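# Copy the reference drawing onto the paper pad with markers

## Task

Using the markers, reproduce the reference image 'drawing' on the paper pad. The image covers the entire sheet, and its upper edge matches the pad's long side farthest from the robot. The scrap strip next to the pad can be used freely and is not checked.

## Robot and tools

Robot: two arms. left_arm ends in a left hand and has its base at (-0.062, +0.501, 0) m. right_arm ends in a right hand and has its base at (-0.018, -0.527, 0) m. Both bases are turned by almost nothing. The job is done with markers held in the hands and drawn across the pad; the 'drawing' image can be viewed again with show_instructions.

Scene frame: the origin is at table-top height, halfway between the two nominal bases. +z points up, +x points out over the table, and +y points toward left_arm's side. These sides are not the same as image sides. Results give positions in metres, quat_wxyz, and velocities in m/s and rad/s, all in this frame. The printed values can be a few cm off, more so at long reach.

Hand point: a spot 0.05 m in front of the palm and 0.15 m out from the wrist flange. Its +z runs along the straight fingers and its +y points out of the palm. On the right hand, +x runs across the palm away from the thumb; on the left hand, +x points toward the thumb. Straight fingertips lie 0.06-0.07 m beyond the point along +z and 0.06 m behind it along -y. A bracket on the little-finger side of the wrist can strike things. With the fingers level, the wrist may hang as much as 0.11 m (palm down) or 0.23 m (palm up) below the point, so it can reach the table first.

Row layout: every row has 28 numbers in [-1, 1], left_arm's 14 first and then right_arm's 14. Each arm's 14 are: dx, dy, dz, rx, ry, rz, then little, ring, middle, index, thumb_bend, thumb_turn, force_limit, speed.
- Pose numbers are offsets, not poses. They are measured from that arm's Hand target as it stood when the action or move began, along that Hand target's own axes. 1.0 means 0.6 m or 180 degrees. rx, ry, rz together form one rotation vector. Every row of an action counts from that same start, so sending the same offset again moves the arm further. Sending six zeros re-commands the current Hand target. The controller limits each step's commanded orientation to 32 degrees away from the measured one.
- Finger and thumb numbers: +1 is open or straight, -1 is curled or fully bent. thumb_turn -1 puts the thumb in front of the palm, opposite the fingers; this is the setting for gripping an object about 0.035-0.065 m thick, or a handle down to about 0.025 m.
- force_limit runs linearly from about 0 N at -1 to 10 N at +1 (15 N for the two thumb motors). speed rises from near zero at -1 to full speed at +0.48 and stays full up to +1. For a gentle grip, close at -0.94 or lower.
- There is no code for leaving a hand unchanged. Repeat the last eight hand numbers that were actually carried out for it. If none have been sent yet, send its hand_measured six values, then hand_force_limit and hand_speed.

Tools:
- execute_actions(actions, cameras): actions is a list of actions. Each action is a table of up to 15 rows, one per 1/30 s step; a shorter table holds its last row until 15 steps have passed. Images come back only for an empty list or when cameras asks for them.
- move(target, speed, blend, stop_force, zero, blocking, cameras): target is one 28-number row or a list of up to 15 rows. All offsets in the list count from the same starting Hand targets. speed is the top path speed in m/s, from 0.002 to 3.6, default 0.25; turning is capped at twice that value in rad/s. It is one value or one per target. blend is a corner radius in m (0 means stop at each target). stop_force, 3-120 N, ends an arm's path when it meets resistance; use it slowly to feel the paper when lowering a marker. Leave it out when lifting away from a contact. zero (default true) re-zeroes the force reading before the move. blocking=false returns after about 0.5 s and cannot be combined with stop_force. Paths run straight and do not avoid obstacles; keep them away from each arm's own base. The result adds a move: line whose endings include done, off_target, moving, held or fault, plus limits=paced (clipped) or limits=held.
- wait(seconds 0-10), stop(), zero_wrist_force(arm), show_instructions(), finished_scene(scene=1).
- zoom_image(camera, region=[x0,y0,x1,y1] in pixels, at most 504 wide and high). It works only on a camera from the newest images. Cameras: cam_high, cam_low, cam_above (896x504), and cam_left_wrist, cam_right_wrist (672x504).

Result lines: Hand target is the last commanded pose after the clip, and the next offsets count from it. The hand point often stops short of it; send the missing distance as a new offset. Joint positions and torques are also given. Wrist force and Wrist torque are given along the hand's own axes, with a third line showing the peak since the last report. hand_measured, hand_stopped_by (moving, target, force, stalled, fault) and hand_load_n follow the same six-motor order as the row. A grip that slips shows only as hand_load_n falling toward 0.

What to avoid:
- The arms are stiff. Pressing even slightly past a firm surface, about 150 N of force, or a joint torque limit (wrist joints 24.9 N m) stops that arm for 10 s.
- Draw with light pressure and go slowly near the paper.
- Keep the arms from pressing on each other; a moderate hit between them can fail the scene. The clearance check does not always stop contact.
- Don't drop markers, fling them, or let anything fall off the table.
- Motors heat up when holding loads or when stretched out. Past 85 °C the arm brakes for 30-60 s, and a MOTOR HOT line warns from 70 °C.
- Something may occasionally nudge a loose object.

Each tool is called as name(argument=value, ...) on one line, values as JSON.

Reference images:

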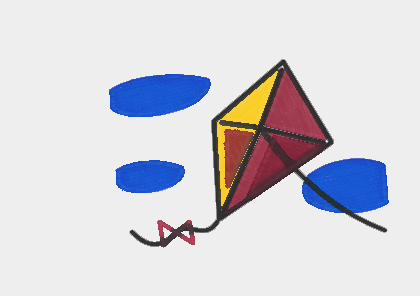

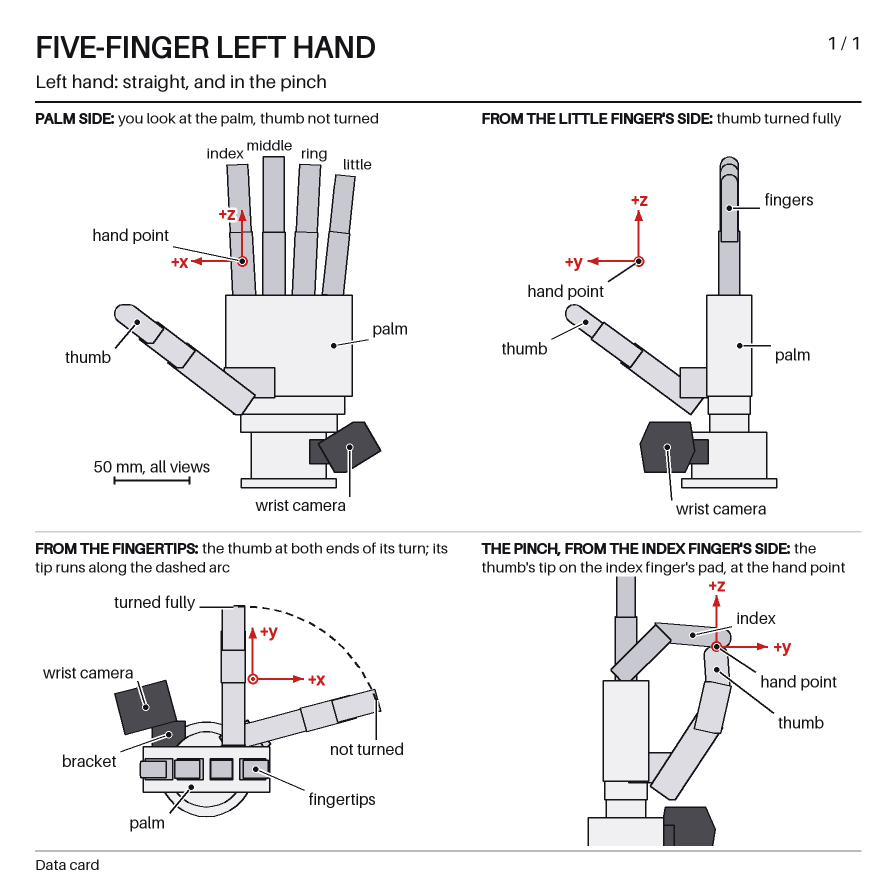

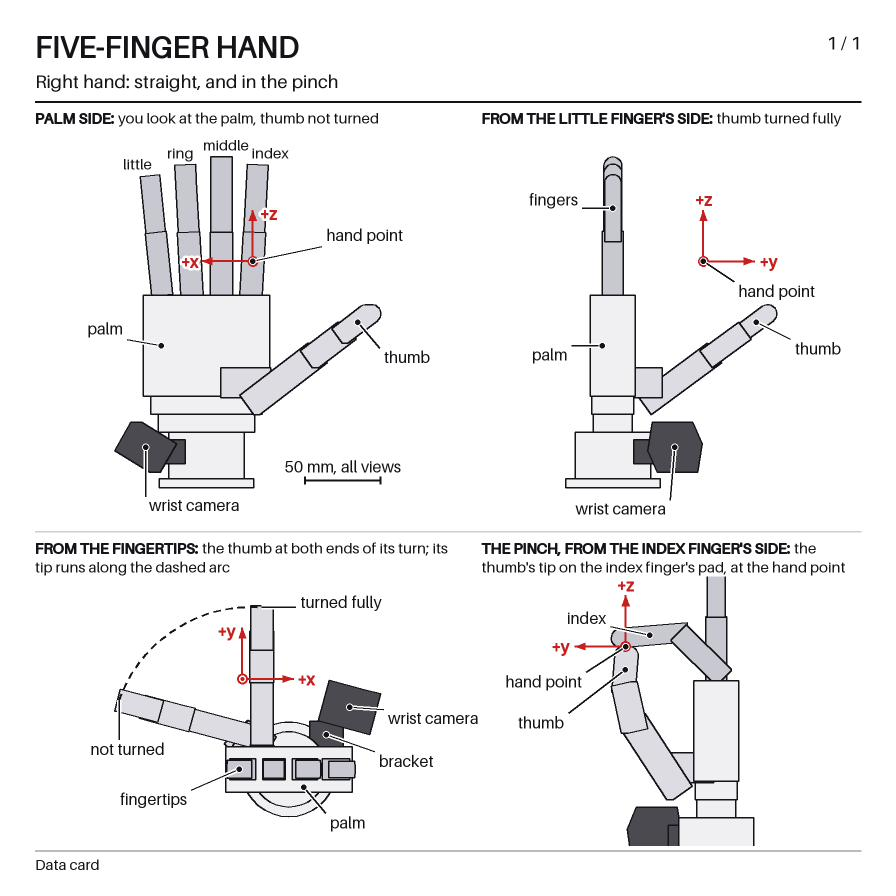

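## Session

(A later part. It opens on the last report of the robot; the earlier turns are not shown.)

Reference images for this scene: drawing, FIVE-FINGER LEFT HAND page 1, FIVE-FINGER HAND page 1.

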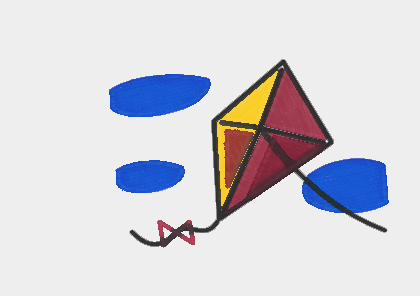

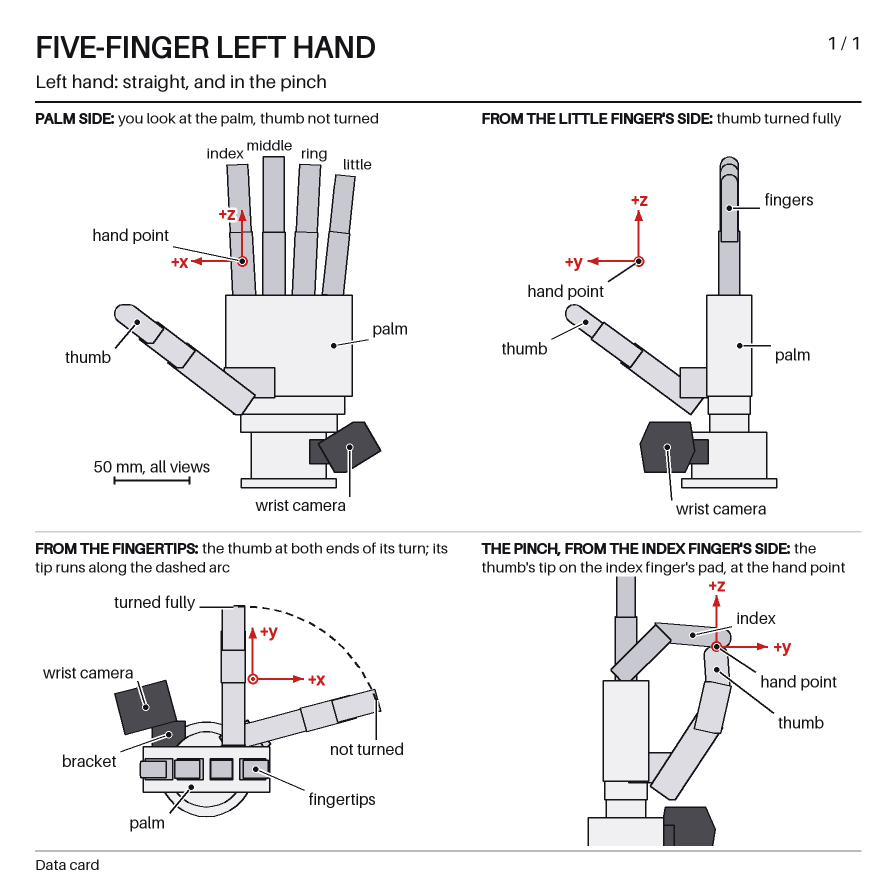

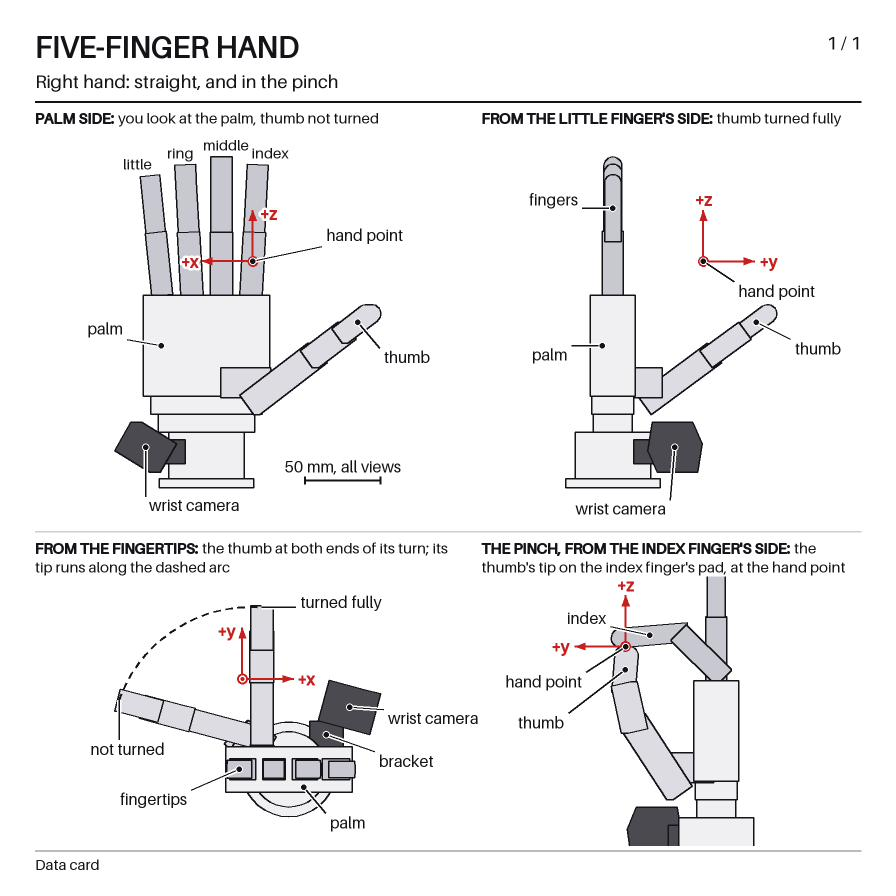

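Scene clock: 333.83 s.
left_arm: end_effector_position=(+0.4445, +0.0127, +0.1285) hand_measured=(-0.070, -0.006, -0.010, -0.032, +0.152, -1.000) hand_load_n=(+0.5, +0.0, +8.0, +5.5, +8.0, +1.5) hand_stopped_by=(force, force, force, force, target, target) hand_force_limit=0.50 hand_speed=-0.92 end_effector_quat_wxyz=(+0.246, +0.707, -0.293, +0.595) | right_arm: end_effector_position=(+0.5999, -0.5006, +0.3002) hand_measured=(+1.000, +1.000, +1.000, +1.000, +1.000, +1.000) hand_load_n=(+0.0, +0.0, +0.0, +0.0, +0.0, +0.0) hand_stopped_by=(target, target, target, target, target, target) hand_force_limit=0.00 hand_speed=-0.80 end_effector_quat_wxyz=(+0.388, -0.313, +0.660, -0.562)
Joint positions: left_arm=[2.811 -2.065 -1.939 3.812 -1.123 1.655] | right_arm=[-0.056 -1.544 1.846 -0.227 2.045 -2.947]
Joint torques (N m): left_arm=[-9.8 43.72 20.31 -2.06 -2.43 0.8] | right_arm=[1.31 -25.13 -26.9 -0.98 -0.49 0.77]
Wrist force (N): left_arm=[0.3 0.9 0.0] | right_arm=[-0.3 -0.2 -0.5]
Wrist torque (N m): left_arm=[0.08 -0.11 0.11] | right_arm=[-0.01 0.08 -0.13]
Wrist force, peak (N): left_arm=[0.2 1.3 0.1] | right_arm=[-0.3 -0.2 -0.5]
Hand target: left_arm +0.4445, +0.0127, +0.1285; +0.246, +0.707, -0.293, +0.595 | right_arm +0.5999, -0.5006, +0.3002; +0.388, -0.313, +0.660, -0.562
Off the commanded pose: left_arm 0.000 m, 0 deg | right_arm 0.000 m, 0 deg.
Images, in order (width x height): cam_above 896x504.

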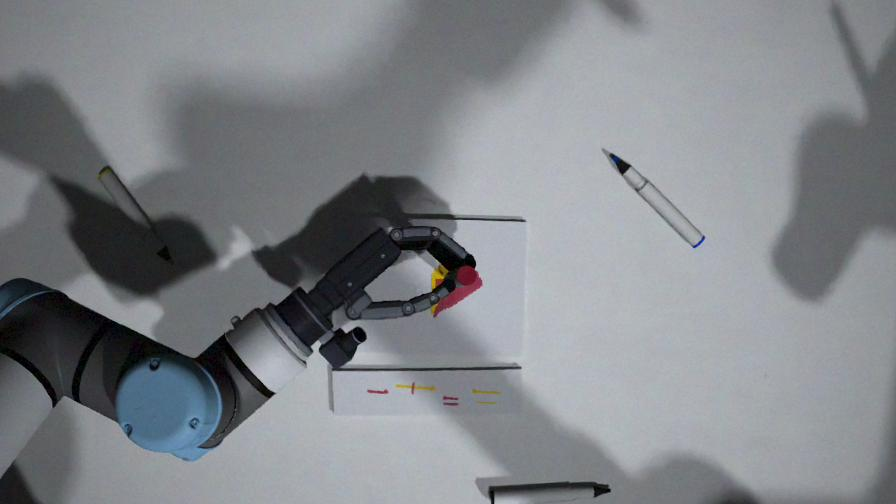

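move(target=[[-0.007907,0.015706,-0.016045,0,0,0,-0.2,-0.2,-0.45,-0.45,0.15,-1,0.5,-0.92,0,0,0,0,0,0,1,1,1,1,1,1,0,-0.8],[-0.012831,0.015706,-0.015176,0,0,0,-0.2,-0.2,-0.45,-0.45,0.15,-1,0.5,-0.92,0,0,0,0,0,0,1,1,1,1,1,1,0,-0.8],[-0.014867,0.028693,-0.026728,0,0,0,-0.2,-0.2,-0.45,-0.45,0.15,-1,0.5,-0.92,0,0,0,0,0,0,1,1,1,1,1,1,0,-0.8],[-0.015236,0.030995,-0.027863,0,0,0,-0.2,-0.2,-0.45,-0.45,0.15,-1,0.5,-0.92,0,0,0,0,0,0,1,1,1,1,1,1,0,-0.8],[-0.016090,0.036437,-0.032704,0,0,0,-0.2,-0.2,-0.45,-0.45,0.15,-1,0.5,-0.92,0,0,0,0,0,0,1,1,1,1,1,1,0,-0.8],[-0.016822,0.035885,-0.036857,0,0,0,-0.2,-0.2,-0.45,-0.45,0.15,-1,0.5,-0.92,0,0,0,0,0,0,1,1,1,1,1,1,0,-0.8],[-0.016463,0.033597,-0.034822,0,0,0,-0.2,-0.2,-0.45,-0.45,0.15,-1,0.5,-0.92,0,0,0,0,0,0,1,1,1,1,1,1,0,-0.8],[-0.014058,0.028703,-0.021179,0,0,0,-0.2,-0.2,-0.45,-0.45,0.15,-1,0.5,-0.92,0,0,0,0,0,0,1,1,1,1,1,1,0,-0.8],[-0.015367,0.037051,-0.028606,0,0,0,-0.2,-0.2,-0.45,-0.45,0.15,-1,0.5,-0.92,0,0,0,0,0,0,1,1,1,1,1,1,0,-0.8],[-0.014625,0.037542,-0.024397,0,0,0,-0.2,-0.2,-0.45,-0.45,0.15,-1,0.5,-0.92,0,0,0,0,0,0,1,1,1,1,1,1,0,-0.8],[-0.012850,0.026225,-0.014330,0,0,0,-0.2,-0.2,-0.45,-0.45,0.15,-1,0.5,-0.92,0,0,0,0,0,0,1,1,1,1,1,1,0,-0.8],[-0.011653,0.023809,-0.007537,0,0,0,-0.2,-0.2,-0.45,-0.45,0.15,-1,0.5,-0.92,0,0,0,0,0,0,1,1,1,1,1,1,0,-0.8],[-0.013913,0.038218,-0.020354,0,0,0,-0.2,-0.2,-0.45,-0.45,0.15,-1,0.5,-0.92,0,0,0,0,0,0,1,1,1,1,1,1,0,-0.8],[-0.013180,0.038771,-0.016201,0,0,0,-0.2,-0.2,-0.45,-0.45,0.15,-1,0.5,-0.92,0,0,0,0,0,0,1,1,1,1,1,1,0,-0.8],[-0.010426,0.021208,-0.000578,0,0,0,-0.2,-0.2,-0.45,-0.45,0.15,-1,0.5,-0.92,0,0,0,0,0,0,1,1,1,1,1,1,0,-0.8]], speed=0.07, blend=0)

Scene clock: 343.07 s.
left_arm: end_effector_position=(+0.4345, +0.0047, +0.1224) hand_measured=(-0.070, -0.006, -0.010, -0.032, +0.152, -1.000) hand_load_n=(+0.0, +0.0, +7.5, +6.0, +8.0, +2.0) hand_stopped_by=(force, force, force, force, target, target) hand_force_limit=0.50 hand_speed=-0.92 end_effector_quat_wxyz=(+0.246, +0.707, -0.293, +0.595) | right_arm: end_effector_position=(+0.5999, -0.5006, +0.3002) hand_measured=(+1.000, +1.000, +1.000, +1.000, +1.000, +1.000) hand_load_n=(+0.0, +0.0, +0.0, +0.0, +0.0, -0.5) hand_stopped_by=(target, target, target, target, target, target) hand_force_limit=0.00 hand_speed=-0.80 end_effector_quat_wxyz=(+0.388, -0.313, +0.660, -0.562)
Joint positions: left_arm=[2.786 -2.07 -1.953 3.833 -1.147 1.649] | right_arm=[-0.056 -1.544 1.846 -0.227 2.045 -2.947]
Joint torques (N m): left_arm=[10.95 23.87 20.65 -2.15 2.28 1.45] | right_arm=[1.67 -24.55 -26.83 -0.9 -0.66 0.93]
Wrist force (N): left_arm=[1.0 1.4 -0.5] | right_arm=[-0.3 0.1 -0.6]
Wrist torque (N m): left_arm=[0.12 -0.11 -0.06] | right_arm=[0.05 0.07 -0.12]
Wrist force, peak (N): left_arm=[2.7 0.1 0.0] | right_arm=[-0.1 0.0 -0.8]
Hand target: left_arm +0.4346, +0.0047, +0.1223; +0.246, +0.707, -0.293, +0.595 | right_arm +0.5999, -0.5006, +0.3002; +0.388, -0.313, +0.660, -0.562
Off the commanded pose: left_arm 0.000 m, 0 deg | right_arm 0.000 m, 0 deg.
move: done

move(target=[[0.001230,-0.002224,0.006499,0,0,0,-0.2,-0.2,-0.45,-0.45,0.15,-1,0.5,-0.92,0,0,0,0,0,0,1,1,1,1,1,1,0,-0.8],[-0.001981,0.018245,-0.011709,0,0,0,-0.2,-0.2,-0.45,-0.45,0.15,-1,0.5,-0.92,0,0,0,0,0,0,1,1,1,1,1,1,0,-0.8],[-0.001248,0.018798,-0.007556,0,0,0,-0.2,-0.2,-0.45,-0.45,0.15,-1,0.5,-0.92,0,0,0,0,0,0,1,1,1,1,1,1,0,-0.8],[0.001924,-0.001424,0.010432,0,0,0,-0.2,-0.2,-0.45,-0.45,0.15,-1,0.5,-0.92,0,0,0,0,0,0,1,1,1,1,1,1,0,-0.8],[0.002375,0.000922,0.012990,0,0,0,-0.2,-0.2,-0.45,-0.45,0.15,-1,0.5,-0.92,0,0,0,0,0,0,1,1,1,1,1,1,0,-0.8],[-0.000526,0.019412,-0.003458,0,0,0,-0.2,-0.2,-0.45,-0.45,0.15,-1,0.5,-0.92,0,0,0,0,0,0,1,1,1,1,1,1,0,-0.8],[0.000207,0.019965,0.000695,0,0,0,-0.2,-0.2,-0.45,-0.45,0.15,-1,0.5,-0.92,0,0,0,0,0,0,1,1,1,1,1,1,0,-0.8],[0.002826,0.003268,0.015548,0,0,0,-0.2,-0.2,-0.45,-0.45,0.15,-1,0.5,-0.92,0,0,0,0,0,0,1,1,1,1,1,1,0,-0.8],[0.003277,0.005614,0.018106,0,0,0,-0.2,-0.2,-0.45,-0.45,0.15,-1,0.5,-0.92,0,0,0,0,0,0,1,1,1,1,1,1,0,-0.8],[0.000929,0.020579,0.004794,0,0,0,-0.2,-0.2,-0.45,-0.45,0.15,-1,0.5,-0.92,0,0,0,0,0,0,1,1,1,1,1,1,0,-0.8],[0.001662,0.021132,0.008947,0,0,0,-0.2,-0.2,-0.45,-0.45,0.15,-1,0.5,-0.92,0,0,0,0,0,0,1,1,1,1,1,1,0,-0.8],[0.003728,0.007960,0.020664,0,0,0,-0.2,-0.2,-0.45,-0.45,0.15,-1,0.5,-0.92,0,0,0,0,0,0,1,1,1,1,1,1,0,-0.8],[0.004179,0.010306,0.023221,0,0,0,-0.2,-0.2,-0.45,-0.45,0.15,-1,0.5,-0.92,0,0,0,0,0,0,1,1,1,1,1,1,0,-0.8],[0.002384,0.021746,0.013044,0,0,0,-0.2,-0.2,-0.45,-0.45,0.15,-1,0.5,-0.92,0,0,0,0,0,0,1,1,1,1,1,1,0,-0.8],[0.003116,0.022299,0.017197,0,0,0,-0.2,-0.2,-0.45,-0.45,0.15,-1,0.5,-0.92,0,0,0,0,0,0,1,1,1,1,1,1,0,-0.8]], speed=0.07, blend=0)

Scene clock: 350.83 s.
left_arm: end_effector_position=(+0.4325, -0.0121, +0.1224) hand_measured=(-0.070, -0.006, -0.010, -0.032, +0.152, -1.000) hand_load_n=(+0.5, +0.5, +7.5, +6.0, +8.0, +2.0) hand_stopped_by=(force, force, force, force, target, target) hand_force_limit=0.50 hand_speed=-0.92 end_effector_quat_wxyz=(+0.246, +0.707, -0.293, +0.595) | right_arm: end_effector_position=(+0.5999, -0.5006, +0.3002) hand_measured=(+1.000, +1.000, +1.000, +1.000, +1.000, +1.000) hand_load_n=(+0.0, +0.0, +0.0, +0.0, +0.0, +0.0) hand_stopped_by=(target, target, target, target, target, target) hand_force_limit=0.00 hand_speed=-0.80 end_effector_quat_wxyz=(+0.388, -0.313, +0.660, -0.562)
Joint positions: left_arm=[2.749 -2.085 -1.926 3.824 -1.184 1.642] | right_arm=[-0.056 -1.544 1.846 -0.227 2.045 -2.947]
Joint torques (N m): left_arm=[-10.74 25.57 20.96 -1.82 -2.39 -1.41] | right_arm=[1.9 -24.67 -25.97 -0.92 -0.65 0.75]
Wrist force (N): left_arm=[0.8 0.8 -0.5] | right_arm=[-0.2 -0.1 -0.5]
Wrist torque (N m): left_arm=[0.07 -0.13 0.10] | right_arm=[0.01 0.06 -0.11]
Wrist force, peak (N): left_arm=[2.6 0.3 0.4] | right_arm=[-0.1 -0.1 -0.8]
Hand target: left_arm +0.4325, -0.0122, +0.1224; +0.246, +0.707, -0.293, +0.595 | right_arm +0.5999, -0.5006, +0.3002; +0.388, -0.313, +0.660, -0.562
Off the commanded pose: left_arm 0.000 m, 0 deg | right_arm 0.000 m, 0 deg.
move: done

move(target=[[0.001453,-0.009512,0.008239,0,0,0,-0.2,-0.2,-0.45,-0.45,0.15,-1,0.5,-0.92,0,0,0,0,0,0,1,1,1,1,1,1,0,-0.8],[0.001882,-0.007277,0.010675,0,0,0,-0.2,-0.2,-0.45,-0.45,0.15,-1,0.5,-0.92,0,0,0,0,0,0,1,1,1,1,1,1,0,-0.8],[0.000689,0.000330,0.003909,0,0,0,-0.2,-0.2,-0.45,-0.45,0.15,-1,0.5,-0.92,0,0,0,0,0,0,1,1,1,1,1,1,0,-0.8],[0.001422,0.000882,0.008063,0,0,0,-0.2,-0.2,-0.45,-0.45,0.15,-1,0.5,-0.92,0,0,0,0,0,0,1,1,1,1,1,1,0,-0.8],[0.002285,-0.004622,0.012958,0,0,0,-0.2,-0.2,-0.45,-0.45,0.15,-1,0.5,-0.92,0,0,0,0,0,0,1,1,1,1,1,1,0,-0.8],[0.002736,-0.002276,0.015516,0,0,0,-0.2,-0.2,-0.45,-0.45,0.15,-1,0.5,-0.92,0,0,0,0,0,0,1,1,1,1,1,1,0,-0.8],[0.002154,0.001435,0.012216,0,0,0,-0.2,-0.2,-0.45,-0.45,0.15,-1,0.5,-0.92,0,0,0,0,0,0,1,1,1,1,1,1,0,-0.8],[0.002876,0.002049,0.016314,0,0,0,-0.2,-0.2,-0.45,-0.45,0.15,-1,0.5,-0.92,0,0,0,0,0,0,1,1,1,1,1,1,0,-0.8],[0.003187,0.000070,0.018074,0,0,0,-0.2,-0.2,-0.45,-0.45,0.15,-1,0.5,-0.92,0,0,0,0,0,0,1,1,1,1,1,1,0,-0.8],[0.003638,0.002416,0.020632,0,0,0,-0.2,-0.2,-0.45,-0.45,0.15,-1,0.5,-0.92,0,0,0,0,0,0,1,1,1,1,1,1,0,-0.8],[0.013486,0.002416,0.018895,0,0,0,-0.2,-0.2,-0.45,-0.45,0.15,-1,0.5,-0.92,0,0,0,0,0,0,1,1,1,1,1,1,0,-0.8],[-0.010916,-0.152853,-0.326808,0,0,0,-0.2,-0.2,-0.45,-0.45,0.15,-1,0.5,-0.92,0,0,0,0,0,0,1,1,1,1,1,1,0,-0.8]], speed=[0.07,0.07,0.07,0.07,0.07,0.07,0.07,0.07,0.07,0.07,0.07,0.25], blend=[0,0,0,0,0,0,0,0,0,0,0.003,0], cameras=["cam_above"])

zoom_image(camera="cam_above", region=[420, 240, 490, 325])

Scene clock: 357.27 s.
left_arm: end_effector_position=(+0.3598, +0.1899, +0.1497) hand_measured=(-0.070, -0.006, -0.010, -0.032, +0.152, -1.000) hand_load_n=(+0.5, +0.5, +7.5, +5.5, +8.0, +1.5) hand_stopped_by=(force, force, force, force, target, target) hand_force_limit=0.50 hand_speed=-0.92 end_effector_quat_wxyz=(+0.246, +0.707, -0.293, +0.595) | right_arm: end_effector_position=(+0.5999, -0.5006, +0.3002) hand_measured=(+1.000, +1.000, +1.000, +1.000, +1.000, +1.000) hand_load_n=(+0.0, +0.0, +0.0, +0.0, +0.0, -0.5) hand_stopped_by=(target, target, target, target, target, target) hand_force_limit=0.00 hand_speed=-0.80 end_effector_quat_wxyz=(+0.388, -0.313, +0.660, -0.562)
Joint positions: left_arm=[3.295 -1.748 -2.361 3.822 -0.652 1.801] | right_arm=[-0.056 -1.544 1.846 -0.227 2.045 -2.947]
Joint torques (N m): left_arm=[9.5 28.31 3.59 -3.08 2.78 1.2] | right_arm=[1.21 -24.25 -27.21 -1.36 -0.58 0.73]
Wrist force (N): left_arm=[0.1 0.9 -0.1] | right_arm=[-0.1 -0.2 -0.5]
Wrist torque (N m): left_arm=[0.14 -0.08 -0.02] | right_arm=[-0.01 0.04 -0.11]
Wrist force, peak (N): left_arm=[2.5 -0.2 -0.1] | right_arm=[-0.2 -0.2 -0.8]
Hand target: left_arm +0.3598, +0.1900, +0.1497; +0.246, +0.707, -0.293, +0.595 | right_arm +0.5999, -0.5006, +0.3002; +0.388, -0.313, +0.660, -0.562
Off the commanded pose: left_arm 0.000 m, 0 deg | right_arm 0.000 m, 0 deg.
move: done
Images, in order (width x height): cam_above 896x504.

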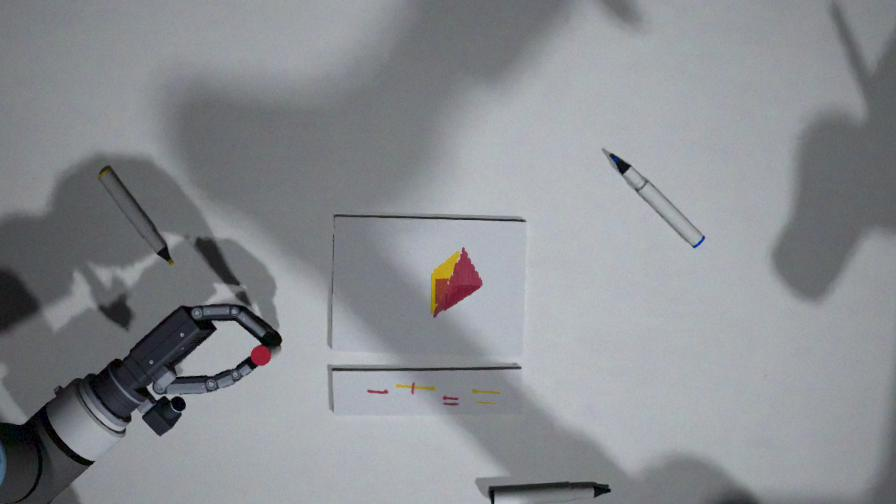

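Scaled by 5.929 from the camera's 896x504 image, which has a finer 1280x720 frame.

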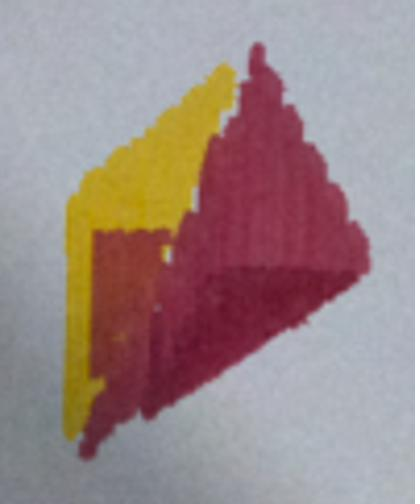

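show_instructions()

Reference images for this scene: drawing, FIVE-FINGER LEFT HAND page 1, FIVE-FINGER HAND page 1.

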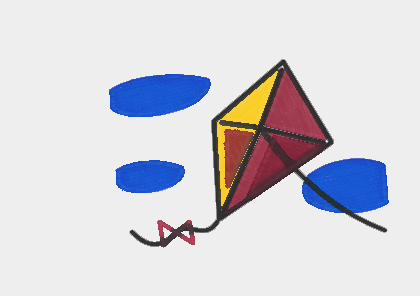

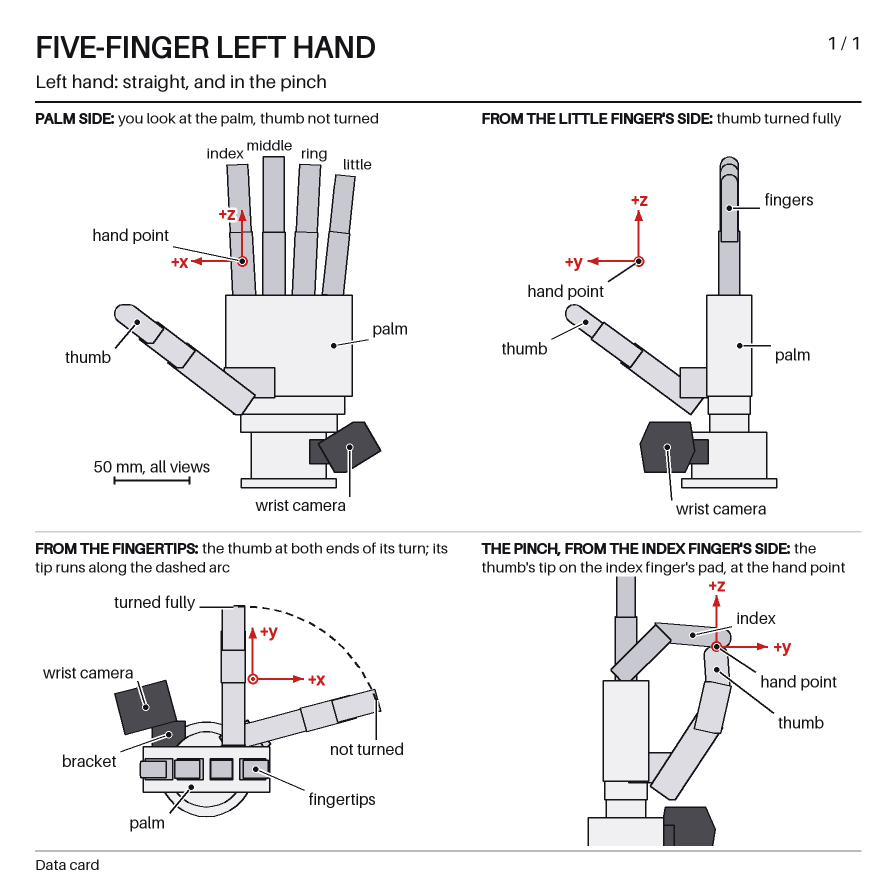

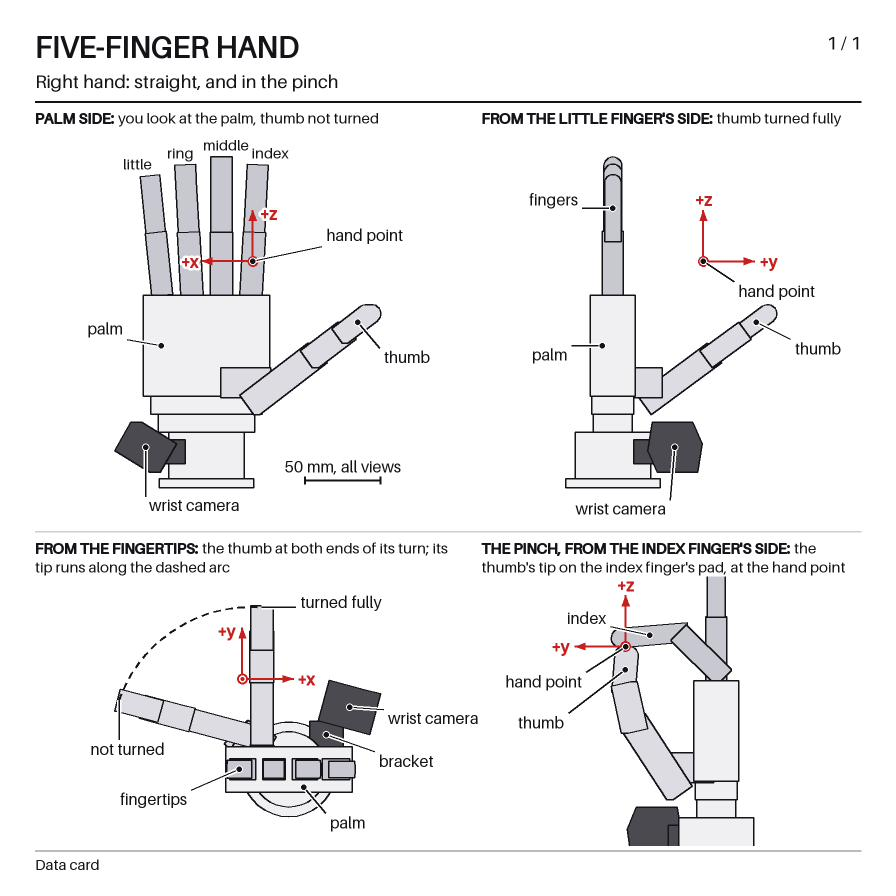

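move(target=[[0.017871,0.110501,0.309623,0,0,0,-0.2,-0.2,-0.45,-0.45,0.15,-1,0.5,-0.92,0,0,0,0,0,0,1,1,1,1,1,1,0,-0.8]], speed=0.22)

Scene clock: 360.23 s.
left_arm: end_effector_position=(+0.4438, +0.0125, +0.1283) hand_measured=(-0.070, -0.006, -0.010, -0.032, +0.152, -1.000) hand_load_n=(+1.0, +0.0, +8.0, +5.5, +8.0, +1.5) hand_stopped_by=(force, force, force, force, target, target) hand_force_limit=0.50 hand_speed=-0.92 end_effector_quat_wxyz=(+0.246, +0.707, -0.293, +0.595) | right_arm: end_effector_position=(+0.5999, -0.5006, +0.3002) hand_measured=(+1.000, +1.000, +1.000, +1.000, +1.000, +1.000) hand_load_n=(+0.0, +0.0, +0.0, +0.0, +0.0, +0.0) hand_stopped_by=(target, target, target, target, target, target) hand_force_limit=0.00 hand_speed=-0.80 end_effector_quat_wxyz=(+0.388, -0.313, +0.660, -0.562)
Joint positions: left_arm=[2.81 -2.064 -1.941 3.813 -1.124 1.654] | right_arm=[-0.056 -1.544 1.846 -0.227 2.045 -2.947]
Joint torques (N m): left_arm=[-11.17 25.29 19.81 -2.1 -2.48 -1.57] | right_arm=[1.97 -24.37 -27.41 -1.07 -0.46 0.84]
Wrist force (N): left_arm=[0.5 0.6 0.0] | right_arm=[-0.1 0.1 -0.4]
Wrist torque (N m): left_arm=[0.04 -0.14 0.13] | right_arm=[0.03 0.04 -0.10]
Wrist force, peak (N): left_arm=[-0.1 1.5 1.2] | right_arm=[0.0 0.1 -0.8]
Hand target: left_arm +0.4438, +0.0125, +0.1283; +0.246, +0.707, -0.293, +0.595 | right_arm +0.5999, -0.5006, +0.3002; +0.388, -0.313, +0.660, -0.562
Off the commanded pose: left_arm 0.000 m, 0 deg | right_arm 0.000 m, 0 deg.
move: done

move(target=[[-0.009684,0,0.001708,0,0,0,-0.2,-0.2,-0.45,-0.45,0.15,-1,0.5,-0.92,0,0,0,0,0,0,1,1,1,1,1,1,0,-0.8],[-0.009883,0.000649,0.000578,0,0,0,-0.2,-0.2,-0.45,-0.45,0.15,-1,0.5,-0.92,0,0,0,0,0,0,1,1,1,1,1,1,0,-0.8],[-0.000691,0.000649,-0.001043,0,0,0,-0.2,-0.2,-0.45,-0.45,0.15,-1,0.5,-0.92,0,0,0,0,0,0,1,1,1,1,1,1,0,-0.8],[-0.018698,0.001209,-0.103163,0,0,0,-0.2,-0.2,-0.45,-0.45,0.15,-1,0.5,-0.92,0,0,0,0,0,0,1,1,1,1,1,1,0,-0.8]], speed=[0.07,0.07,0.07,0.15], blend=[0,0,0.002,0])

Scene clock: 364.67 s.
left_arm: end_effector_position=(+0.3988, +0.0564, +0.1279) hand_measured=(-0.070, -0.006, -0.010, -0.032, +0.152, -1.000) hand_load_n=(+0.5, +0.0, +8.0, +5.5, +8.0, +1.5) hand_stopped_by=(force, force, force, force, target, target) hand_force_limit=0.50 hand_speed=-0.92 end_effector_quat_wxyz=(+0.246, +0.707, -0.293, +0.595) | right_arm: end_effector_position=(+0.5999, -0.5006, +0.3002) hand_measured=(+1.000, +1.000, +1.000, +1.000, +1.000, +1.000) hand_load_n=(+0.0, +0.0, +0.0, +0.0, +0.0, -0.5) hand_stopped_by=(target, target, target, target, target, target) hand_force_limit=0.00 hand_speed=-0.80 end_effector_quat_wxyz=(+0.388, -0.313, +0.660, -0.562)
Joint positions: left_arm=[2.882 -1.96 -2.125 3.886 -1.054 1.67] | right_arm=[-0.056 -1.544 1.846 -0.227 2.045 -2.947]
Joint torques (N m): left_arm=[11.41 36.99 3.4 3.75 2.29 1.37] | right_arm=[2.74 -23.83 -27.26 -1.15 -0.46 0.75]
Wrist force (N): left_arm=[0.0 1.0 0.2] | right_arm=[-0.1 0.2 -0.5]
Wrist torque (N m): left_arm=[0.09 -0.04 -0.02] | right_arm=[0.05 0.04 -0.10]
Wrist force, peak (N): left_arm=[1.8 1.0 0.4] | right_arm=[0.0 -0.2 -0.8]
Hand target: left_arm +0.3988, +0.0564, +0.1279; +0.246, +0.707, -0.293, +0.595 | right_arm +0.5999, -0.5006, +0.3002; +0.388, -0.313, +0.660, -0.562
Off the commanded pose: left_arm 0.000 m, 0 deg | right_arm 0.000 m, 0 deg.
move: done

move(target=[[-0.008945,0,0.001577,0,0,0,-0.2,-0.2,-0.45,-0.45,0.15,-1,0.5,-0.92,0,0,0,0,0,0,1,1,1,1,1,1,0,-0.8],[-0.010552,0.015221,-0.007539,0,0,0,-0.2,-0.2,-0.45,-0.45,0.15,-1,0.5,-0.92,0,0,0,0,0,0,1,1,1,1,1,1,0,-0.8],[-0.005723,0.016757,0.019848,0,0,0,-0.2,-0.2,-0.45,-0.45,0.15,-1,0.5,-0.92,0,0,0,0,0,0,1,1,1,1,1,1,0,-0.8],[-0.007438,0.031420,0.010123,0,0,0,-0.2,-0.2,-0.45,-0.45,0.15,-1,0.5,-0.92,0,0,0,0,0,0,1,1,1,1,1,1,0,-0.8],[-0.008945,0,0.001577,0,0,0,-0.2,-0.2,-0.45,-0.45,0.15,-1,0.5,-0.92,0,0,0,0,0,0,1,1,1,1,1,1,0,-0.8],[0.003447,0,-0.000608,0,0,0,-0.2,-0.2,-0.45,-0.45,0.15,-1,0.5,-0.92,0,0,0,0,0,0,1,1,1,1,1,1,0,-0.8],[0.023545,-0.170648,-0.174561,0,0,0,-0.2,-0.2,-0.45,-0.45,0.15,-1,0.5,-0.92,0,0,0,0,0,0,1,1,1,1,1,1,0,-0.8]], speed=[0.06,0.06,0.06,0.06,0.06,0.06,0.25], blend=[0,0,0,0,0,0.003,0], cameras=["cam_above"])

zoom_image(camera="cam_above", region=[390, 240, 490, 340])

Scene clock: 369.67 s.
left_arm: end_effector_position=(+0.3998, +0.2000, +0.1598) hand_measured=(-0.070, -0.006, -0.010, -0.032, +0.152, -1.000) hand_load_n=(+0.5, +0.0, +7.5, +5.5, +7.5, +1.5) hand_stopped_by=(force, force, force, force, target, target) hand_force_limit=0.50 hand_speed=-0.92 end_effector_quat_wxyz=(+0.246, +0.707, -0.293, +0.595) | right_arm: end_effector_position=(+0.5999, -0.5006, +0.3002) hand_measured=(+1.000, +1.000, +1.000, +1.000, +1.000, +1.000) hand_load_n=(+0.0, +0.0, +0.0, +0.0, +0.0, -0.5) hand_stopped_by=(target, target, target, target, target, target) hand_force_limit=0.00 hand_speed=-0.80 end_effector_quat_wxyz=(+0.388, -0.313, +0.660, -0.562)
Joint positions: left_arm=[3.307 -1.797 -2.251 3.756 -0.64 1.807] | right_arm=[-0.056 -1.544 1.846 -0.227 2.045 -2.947]
Joint torques (N m): left_arm=[11.02 31.28 19 -2.77 2.78 1.33] | right_arm=[1.78 -24.37 -26.58 -1.18 -0.52 0.84]
Wrist force (N): left_arm=[0.4 1.0 -0.4] | right_arm=[-0.2 -0.1 -0.6]
Wrist torque (N m): left_arm=[0.13 -0.14 0.01] | right_arm=[0.01 0.05 -0.11]
Wrist force, peak (N): left_arm=[0.4 2.0 1.0] | right_arm=[-0.1 -0.2 -0.8]
Hand target: left_arm +0.3998, +0.2000, +0.1598; +0.246, +0.707, -0.293, +0.595 | right_arm +0.5999, -0.5006, +0.3002; +0.388, -0.313, +0.660, -0.562
Off the commanded pose: left_arm 0.000 m, 0 deg | right_arm 0.000 m, 0 deg.
move: done
Images, in order (width x height): cam_above 896x504.

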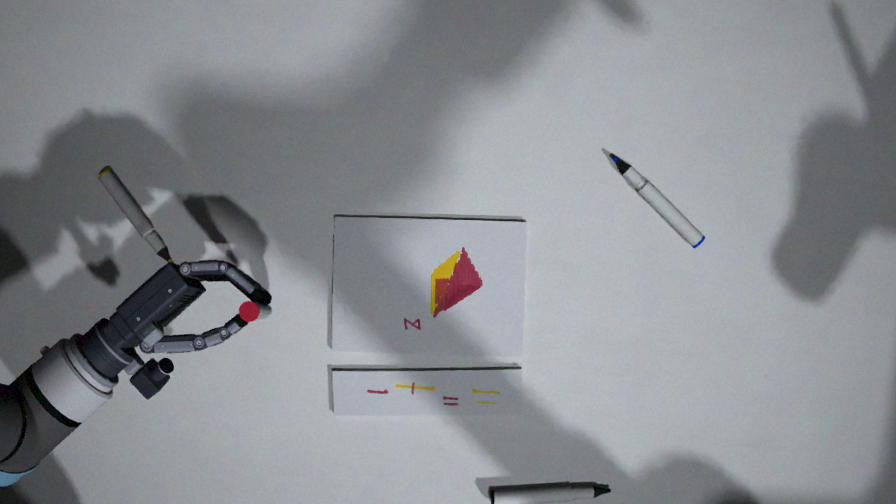

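Scaled by 5.040 from the camera's 896x504 image, which has a finer 1280x720 frame.

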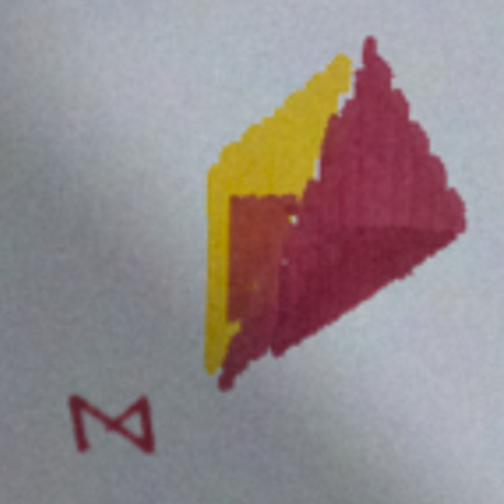

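move(target=[[-0.085833,-0.165227,0.087176,-0.02182,-0.02182,0.49966,-0.2,-0.2,-0.45,-0.45,0.15,-1,0.5,-0.92,0,0,0,0,0,0,1,1,1,1,1,1,0,-0.8]], speed=0.4)

Scene clock: 373.00 s.
left_arm: end_effector_position=(+0.5000, +0.2401, +0.1001) hand_measured=(-0.070, -0.006, -0.010, -0.032, +0.152, -1.000) hand_load_n=(+0.5, +0.5, +8.0, +5.5, +8.0, +1.5) hand_stopped_by=(force, force, force, force, target, target) hand_force_limit=0.50 hand_speed=-0.92 end_effector_quat_wxyz=(+0.233, -0.304, +0.732, -0.563) | right_arm: end_effector_position=(+0.5999, -0.5006, +0.3002) hand_measured=(+1.000, +1.000, +1.000, +1.000, +1.000, +1.000) hand_load_n=(+0.0, +0.0, +0.0, -0.5, +0.0, -0.5) hand_stopped_by=(target, target, target, target, target, target) hand_force_limit=0.00 hand_speed=-0.80 end_effector_quat_wxyz=(+0.388, -0.313, +0.660, -0.562)
Joint positions: left_arm=[3.271 -1.921 -1.904 3.414 -0.699 3.464] | right_arm=[-0.056 -1.544 1.846 -0.227 2.045 -2.947]
Joint torques (N m): left_arm=[-9.99 21.05 21.62 -2.99 -2.17 1.54] | right_arm=[1.69 -24.62 -27.13 -1.24 -0.6 0.76]
Wrist force (N): left_arm=[-0.2 -0.6 0.7] | right_arm=[-0.1 -0.1 -0.6]
Wrist torque (N m): left_arm=[-0.07 -0.06 -0.11] | right_arm=[0.02 0.04 -0.11]
Wrist force, peak (N): left_arm=[0.2 1.3 -0.2] | right_arm=[-0.4 -0.1 -0.7]
Hand target: left_arm +0.5000, +0.2401, +0.1001; +0.234, -0.304, +0.732, -0.563 | right_arm +0.5999, -0.5006, +0.3002; +0.388, -0.313, +0.660, -0.562
Off the commanded pose: left_arm 0.000 m, 0 deg | right_arm 0.000 m, 0 deg.
move: done

move(target=[[0,0.116073,0.031101,0,0,0,-0.2,-0.2,-0.45,-0.45,0.15,-1,0.5,-0.92,0,0,0,0,0,0,1,1,1,1,1,1,0,-0.8]], speed=0.15)

move(target=[[0,0.0257,0.0069,0,0,0,-0.2,-0.2,-0.45,-0.45,0.15,-1,0.5,-0.92,0,0,0,0,0,0,1,1,1,1,1,1,0,-0.8]], speed=0.01, stop_force=4, cameras=["cam_above"])

Scene clock: 374.43 s.
left_arm: end_effector_position=(+0.5001, +0.2400, +0.0280) hand_measured=(-0.070, -0.006, -0.010, -0.032, +0.152, -1.000) hand_load_n=(+0.5, +0.0, +8.0, +5.5, +8.0, +1.5) hand_stopped_by=(force, force, force, force, target, target) hand_force_limit=0.50 hand_speed=-0.92 end_effector_quat_wxyz=(+0.234, -0.304, +0.732, -0.563) | right_arm: end_effector_position=(+0.5999, -0.5006, +0.3002) hand_measured=(+1.000, +1.000, +1.000, +1.000, +1.000, +1.000) hand_load_n=(+0.0, +0.0, +0.0, +0.0, +0.0, +0.0) hand_stopped_by=(target, target, target, target, target, target) hand_force_limit=0.00 hand_speed=-0.80 end_effector_quat_wxyz=(+0.388, -0.313, +0.660, -0.562)
Joint positions: left_arm=[3.27 -2.048 -1.957 3.594 -0.699 3.464] | right_arm=[-0.056 -1.544 1.846 -0.227 2.045 -2.947]
Joint torques (N m): left_arm=[-10.33 22.8 4.48 2.57 -2.18 -1.45] | right_arm=[3.38 -23.35 -26.88 -1.28 -0.64 0.72]
Wrist force (N): left_arm=[-0.6 -0.8 0.2] | right_arm=[-0.2 -0.1 -0.6]
Wrist torque (N m): left_arm=[-0.06 0.01 -0.02] | right_arm=[0.01 0.05 -0.12]
Wrist force, peak (N): left_arm=[-0.7 -2.0 0.5] | right_arm=[-0.2 -0.1 -0.7]
Hand target: left_arm +0.5001, +0.2400, +0.0280; +0.234, -0.304, +0.732, -0.563 | right_arm +0.5999, -0.5006, +0.3002; +0.388, -0.313, +0.660, -0.562
Off the commanded pose: left_arm 0.000 m, 0 deg | right_arm 0.000 m, 0 deg.
move: done

Scene clock: 376.53 s.
left_arm: end_effector_position=(+0.5001, +0.2400, +0.0187) hand_measured=(-0.070, -0.006, -0.010, -0.032, +0.150, -1.000) hand_load_n=(+0.0, +0.0, +9.0, +6.5, +5.5, +1.0) hand_stopped_by=(force, force, force, force, target, target) hand_force_limit=0.50 hand_speed=-0.92 end_effector_quat_wxyz=(+0.234, -0.304, +0.732, -0.563) | right_arm: end_effector_position=(+0.5999, -0.5006, +0.3002) hand_measured=(+1.000, +1.000, +1.000, +1.000, +1.000, +1.000) hand_load_n=(+0.0, +0.0, -0.5, +0.0, +0.0, +0.0) hand_stopped_by=(target, target, target, target, target, target) hand_force_limit=0.00 hand_speed=-0.80 end_effector_quat_wxyz=(+0.388, -0.313, +0.660, -0.562)
Joint positions: left_arm=[3.27 -2.066 -1.962 3.617 -0.699 3.464] | right_arm=[-0.056 -1.544 1.846 -0.227 2.045 -2.947]
Joint torques (N m): left_arm=[-5.19 39.36 16.91 -3.69 -1.92 -0.76] | right_arm=[2.2 -23.73 -27.33 -1.22 -0.61 0.68]
Wrist force (N): left_arm=[-1.6 -5.4 0.0] | right_arm=[-0.2 -0.2 -0.4]
Wrist torque (N m): left_arm=[-0.06 -0.08 0.00] | right_arm=[-0.01 0.05 -0.12]
Wrist force, peak (N): left_arm=[0.5 -12.9 -0.1] | right_arm=[-0.1 0.0 -0.7]
Hand target: left_arm +0.5001, +0.2400, +0.0187; +0.234, -0.304, +0.732, -0.563 (not the last commanded pose) | right_arm +0.5999, -0.5006, +0.3002; +0.388, -0.313, +0.660, -0.562
Off the commanded pose: left_arm 0.007 m, 0 deg | right_arm 0.000 m, 0 deg.
move: contact (left_arm)
Images, in order (width x height): cam_above 896x504.

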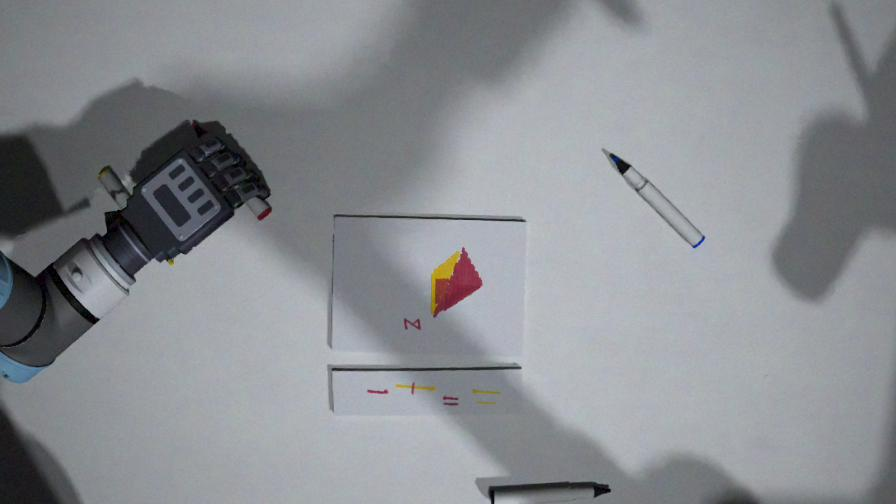

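execute_actions(actions=[[[0,0,0,0,0,0,1,1,1,1,0.15,-1,0.5,-0.7,0,0,0,0,0,0,1,1,1,1,1,1,0,-0.8]],[[0,0,0,0,0,0,1,1,1,1,0.15,-1,0.5,-0.7,0,0,0,0,0,0,1,1,1,1,1,1,0,-0.8]],[[0,0,0,0,0,0,1,1,1,1,0.15,-1,0.5,-0.7,0,0,0,0,0,0,1,1,1,1,1,1,0,-0.8]]], cameras=["cam_above"])

Scene clock: 378.90 s.
left_arm: end_effector_position=(+0.5001, +0.2400, +0.0187) hand_measured=(+1.000, +1.000, +1.000, +1.000, +0.150, -1.000) hand_load_n=(+0.0, +0.0, +0.0, +0.0, +0.0, +0.0) hand_stopped_by=(target, target, target, target, target, target) hand_force_limit=0.50 hand_speed=-0.70 end_effector_quat_wxyz=(+0.234, -0.304, +0.732, -0.563) | right_arm: end_effector_position=(+0.5999, -0.5006, +0.3002) hand_measured=(+1.000, +1.000, +1.000, +1.000, +1.000, +1.000) hand_load_n=(+0.0, +0.0, +0.0, +0.0, +0.0, +0.0) hand_stopped_by=(target, target, target, target, target, target) hand_force_limit=0.00 hand_speed=-0.80 end_effector_quat_wxyz=(+0.388, -0.313, +0.660, -0.562)
Joint positions: left_arm=[3.27 -2.066 -1.962 3.617 -0.699 3.464] | right_arm=[-0.056 -1.544 1.846 -0.227 2.045 -2.947]
Joint torques (N m): left_arm=[6.36 39.91 17.24 0.78 -0.76 0.27] | right_arm=[3.2 -23.34 -27.45 -1.25 -0.62 0.82]
Wrist force (N): left_arm=[-0.2 -1.5 0.3] | right_arm=[-0.3 0.0 -0.6]
Wrist torque (N m): left_arm=[-0.18 -0.05 0.02] | right_arm=[0.03 0.07 -0.12]
Wrist force, peak (N): left_arm=[-1.7 -5.6 0.4] | right_arm=[-0.1 -0.1 -0.8]
Hand target: left_arm +0.5001, +0.2400, +0.0187; +0.234, -0.304, +0.732, -0.563 | right_arm +0.5999, -0.5006, +0.3002; +0.388, -0.313, +0.660, -0.562
Off the commanded pose: left_arm 0.000 m, 0 deg | right_arm 0.000 m, 0 deg.
Step readings (end_effector_position of left_arm | right_arm):
0: (+0.5001, +0.2400, +0.0187) | (+0.5999, -0.5006, +0.3002)
1: (+0.5001, +0.2400, +0.0187) | (+0.5999, -0.5006, +0.3002)
2: (+0.5001, +0.2400, +0.0187) | (+0.5999, -0.5006, +0.3002)
4: (+0.5001, +0.2400, +0.0187) | (+0.5999, -0.5006, +0.3002)
8: (+0.5001, +0.2400, +0.0187) | (+0.5999, -0.5006, +0.3002)
15: (+0.5001, +0.2400, +0.0187) | (+0.5999, -0.5006, +0.3002)
16: (+0.5001, +0.2400, +0.0187) | (+0.5999, -0.5006, +0.3002)
17: (+0.5001, +0.2400, +0.0187) | (+0.5999, -0.5006, +0.3002)
19: (+0.5001, +0.2400, +0.0187) | (+0.5999, -0.5006, +0.3002)
23: (+0.5001, +0.2400, +0.0187) | (+0.5999, -0.5006, +0.3002)
30: (+0.5001, +0.2400, +0.0187) | (+0.5999, -0.5006, +0.3002)
31: (+0.5001, +0.2400, +0.0187) | (+0.5999, -0.5006, +0.3002)
32: (+0.5001, +0.2400, +0.0187) | (+0.5999, -0.5006, +0.3002)
34: (+0.5001, +0.2400, +0.0187) | (+0.5999, -0.5006, +0.3002)
38: (+0.5001, +0.2400, +0.0187) | (+0.5999, -0.5006, +0.3002)
45: (+0.5001, +0.2400, +0.0187) | (+0.5999, -0.5006, +0.3002)
Images, in order (width x height): cam_above 896x504.

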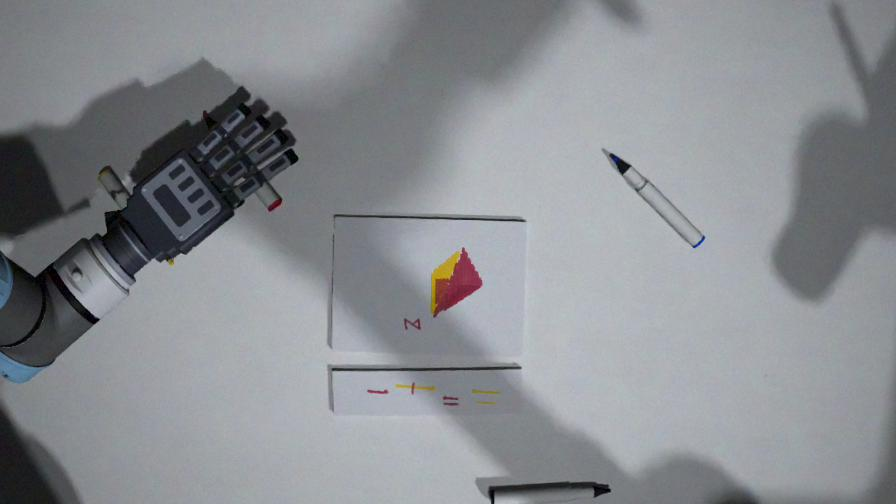

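move(target=[[0,-0.130884,-0.035070,0,0,0,1,1,1,1,0.15,-1,0.5,-0.7,0,0,0,0,0,0,1,1,1,1,1,1,0,-0.8],[0.571816,-0.276804,0.509516,0,-0.0322,-0.00863,1,1,1,1,0.15,-1,0.5,-0.7,0,0,0,0,0,0,1,1,1,1,1,1,0,-0.8]], speed=[0.1,0.35], blend=[0.02,0], cameras=["cam_above"])

Scene clock: 384.20 s.
left_arm: end_effector_position=(+0.4971, -0.2417, +0.1006) hand_measured=(+1.000, +1.000, +1.000, +1.000, +0.150, -1.000) hand_load_n=(+0.0, -0.5, -0.5, +0.0, +0.5, +0.0) hand_stopped_by=(target, target, target, target, target, target) hand_force_limit=0.50 hand_speed=-0.70 end_effector_quat_wxyz=(+0.263, -0.342, +0.715, -0.550) | right_arm: end_effector_position=(+0.5999, -0.5006, +0.3002) hand_measured=(+1.000, +1.000, +1.000, +1.000, +1.000, +1.000) hand_load_n=(+0.0, +0.0, +0.0, +0.0, +0.0, +0.0) hand_stopped_by=(target, target, target, target, target, target) hand_force_limit=0.00 hand_speed=-0.80 end_effector_quat_wxyz=(+0.388, -0.313, +0.660, -0.562)
Joint positions: left_arm=[2.37 -2.487 -0.917 3.143 -1.658 3.118] | right_arm=[-0.056 -1.544 1.846 -0.227 2.045 -2.947]
Joint torques (N m): left_arm=[-10.92 44.7 27.72 -2.05 -2.61 -1.49] | right_arm=[2.56 -23.72 -27.26 -1.41 -0.45 0.61]
Wrist force (N): left_arm=[0.2 -1.1 0.8] | right_arm=[0.0 0.0 -0.6]
Wrist torque (N m): left_arm=[-0.17 -0.08 0.04] | right_arm=[0.03 0.03 -0.10]
Wrist force, peak (N): left_arm=[0.7 -1.2 1.4] | right_arm=[-0.4 0.0 -0.8]
Hand target: left_arm +0.4971, -0.2417, +0.1006; +0.263, -0.342, +0.715, -0.550 | right_arm +0.5999, -0.5006, +0.3002; +0.388, -0.313, +0.660, -0.562
Off the commanded pose: left_arm 0.000 m, 0 deg | right_arm 0.000 m, 0 deg.
move: done
Images, in order (width x height): cam_above 896x504.

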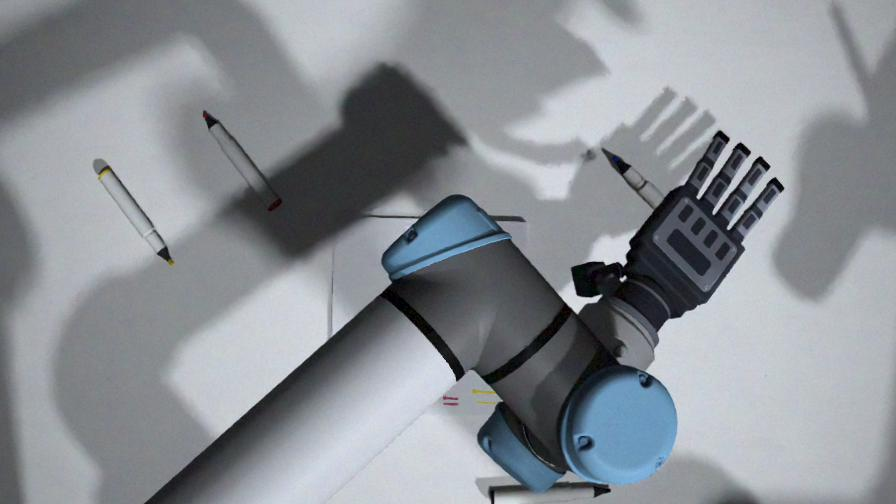

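move(target=[[0,0.0654,0.0175,0,-0.01073,-0.00288,1,1,1,1,0.15,-1,0.5,-0.7,0,0,0,0,0,0,1,1,1,1,1,1,0,-0.8]], speed=0.15, cameras=["cam_above", "cam_left_wrist"])

zoom_image(camera="cam_above", region=[560, 100, 820, 320])

Scene clock: 386.87 s.
left_arm: end_effector_position=(+0.4972, -0.2418, +0.0601) hand_measured=(+1.000, +1.000, +1.000, +1.000, +0.150, -1.000) hand_load_n=(+0.0, +0.0, +0.0, +0.0, +0.0, +0.0) hand_stopped_by=(target, target, target, target, target, target) hand_force_limit=0.50 hand_speed=-0.70 end_effector_quat_wxyz=(+0.272, -0.354, +0.709, -0.545) | right_arm: end_effector_position=(+0.5999, -0.5006, +0.3002) hand_measured=(+1.000, +1.000, +1.000, +1.000, +1.000, +1.000) hand_load_n=(+0.0, +0.0, +0.0, +0.0, +0.0, +0.0) hand_stopped_by=(target, target, target, target, target, target) hand_force_limit=0.00 hand_speed=-0.80 end_effector_quat_wxyz=(+0.388, -0.313, +0.660, -0.562)
Joint positions: left_arm=[2.359 -2.527 -0.95 3.214 -1.703 3.106] | right_arm=[-0.056 -1.544 1.846 -0.227 2.045 -2.947]
Joint torques (N m): left_arm=[-10.81 44.39 10.88 3.54 -2.89 -1.42] | right_arm=[3.02 -24.05 -26.15 -1.36 -0.5 0.69]
Wrist force (N): left_arm=[0.0 -0.9 0.5] | right_arm=[-0.2 0.0 -0.6]
Wrist torque (N m): left_arm=[-0.12 -0.07 0.02] | right_arm=[0.03 0.05 -0.11]
Wrist force, peak (N): left_arm=[-0.2 -1.7 0.4] | right_arm=[-0.2 -0.1 -0.8]
Hand target: left_arm +0.4972, -0.2418, +0.0600; +0.272, -0.354, +0.709, -0.545 | right_arm +0.5999, -0.5006, +0.3002; +0.388, -0.313, +0.660, -0.562
Off the commanded pose: left_arm 0.000 m, 0 deg | right_arm 0.000 m, 0 deg.
move: done
Images, in order (width x height): cam_above 896x504, cam_left_wrist 672x504.

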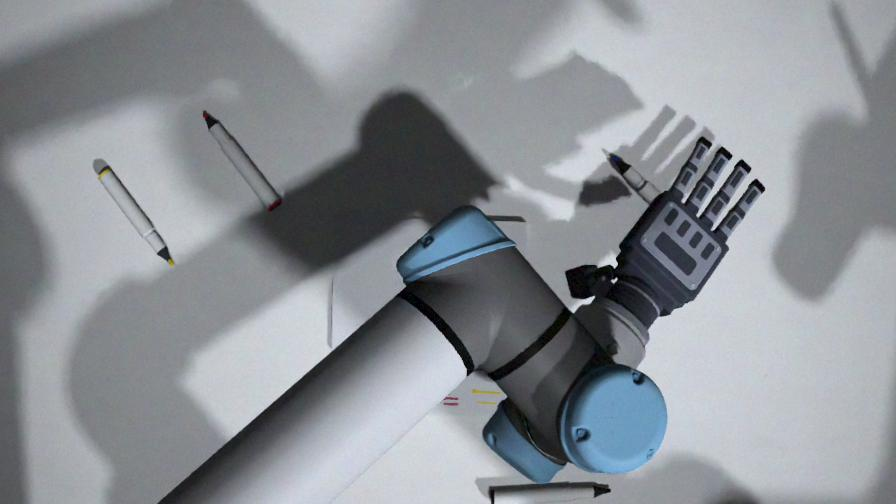

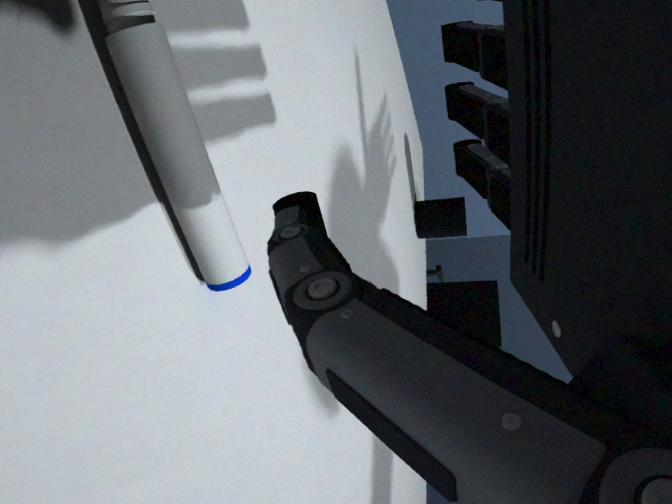

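Scaled by 1.938 from the camera's 896x504 image, which has a finer 1280x720 frame.

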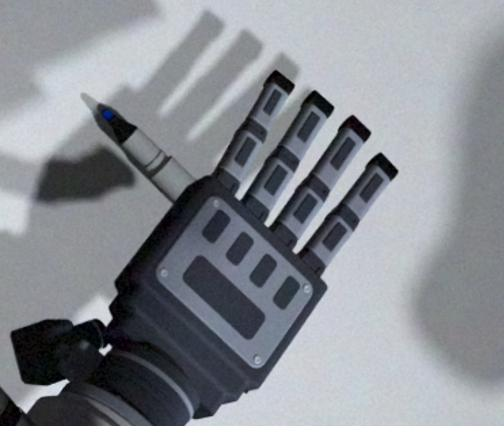

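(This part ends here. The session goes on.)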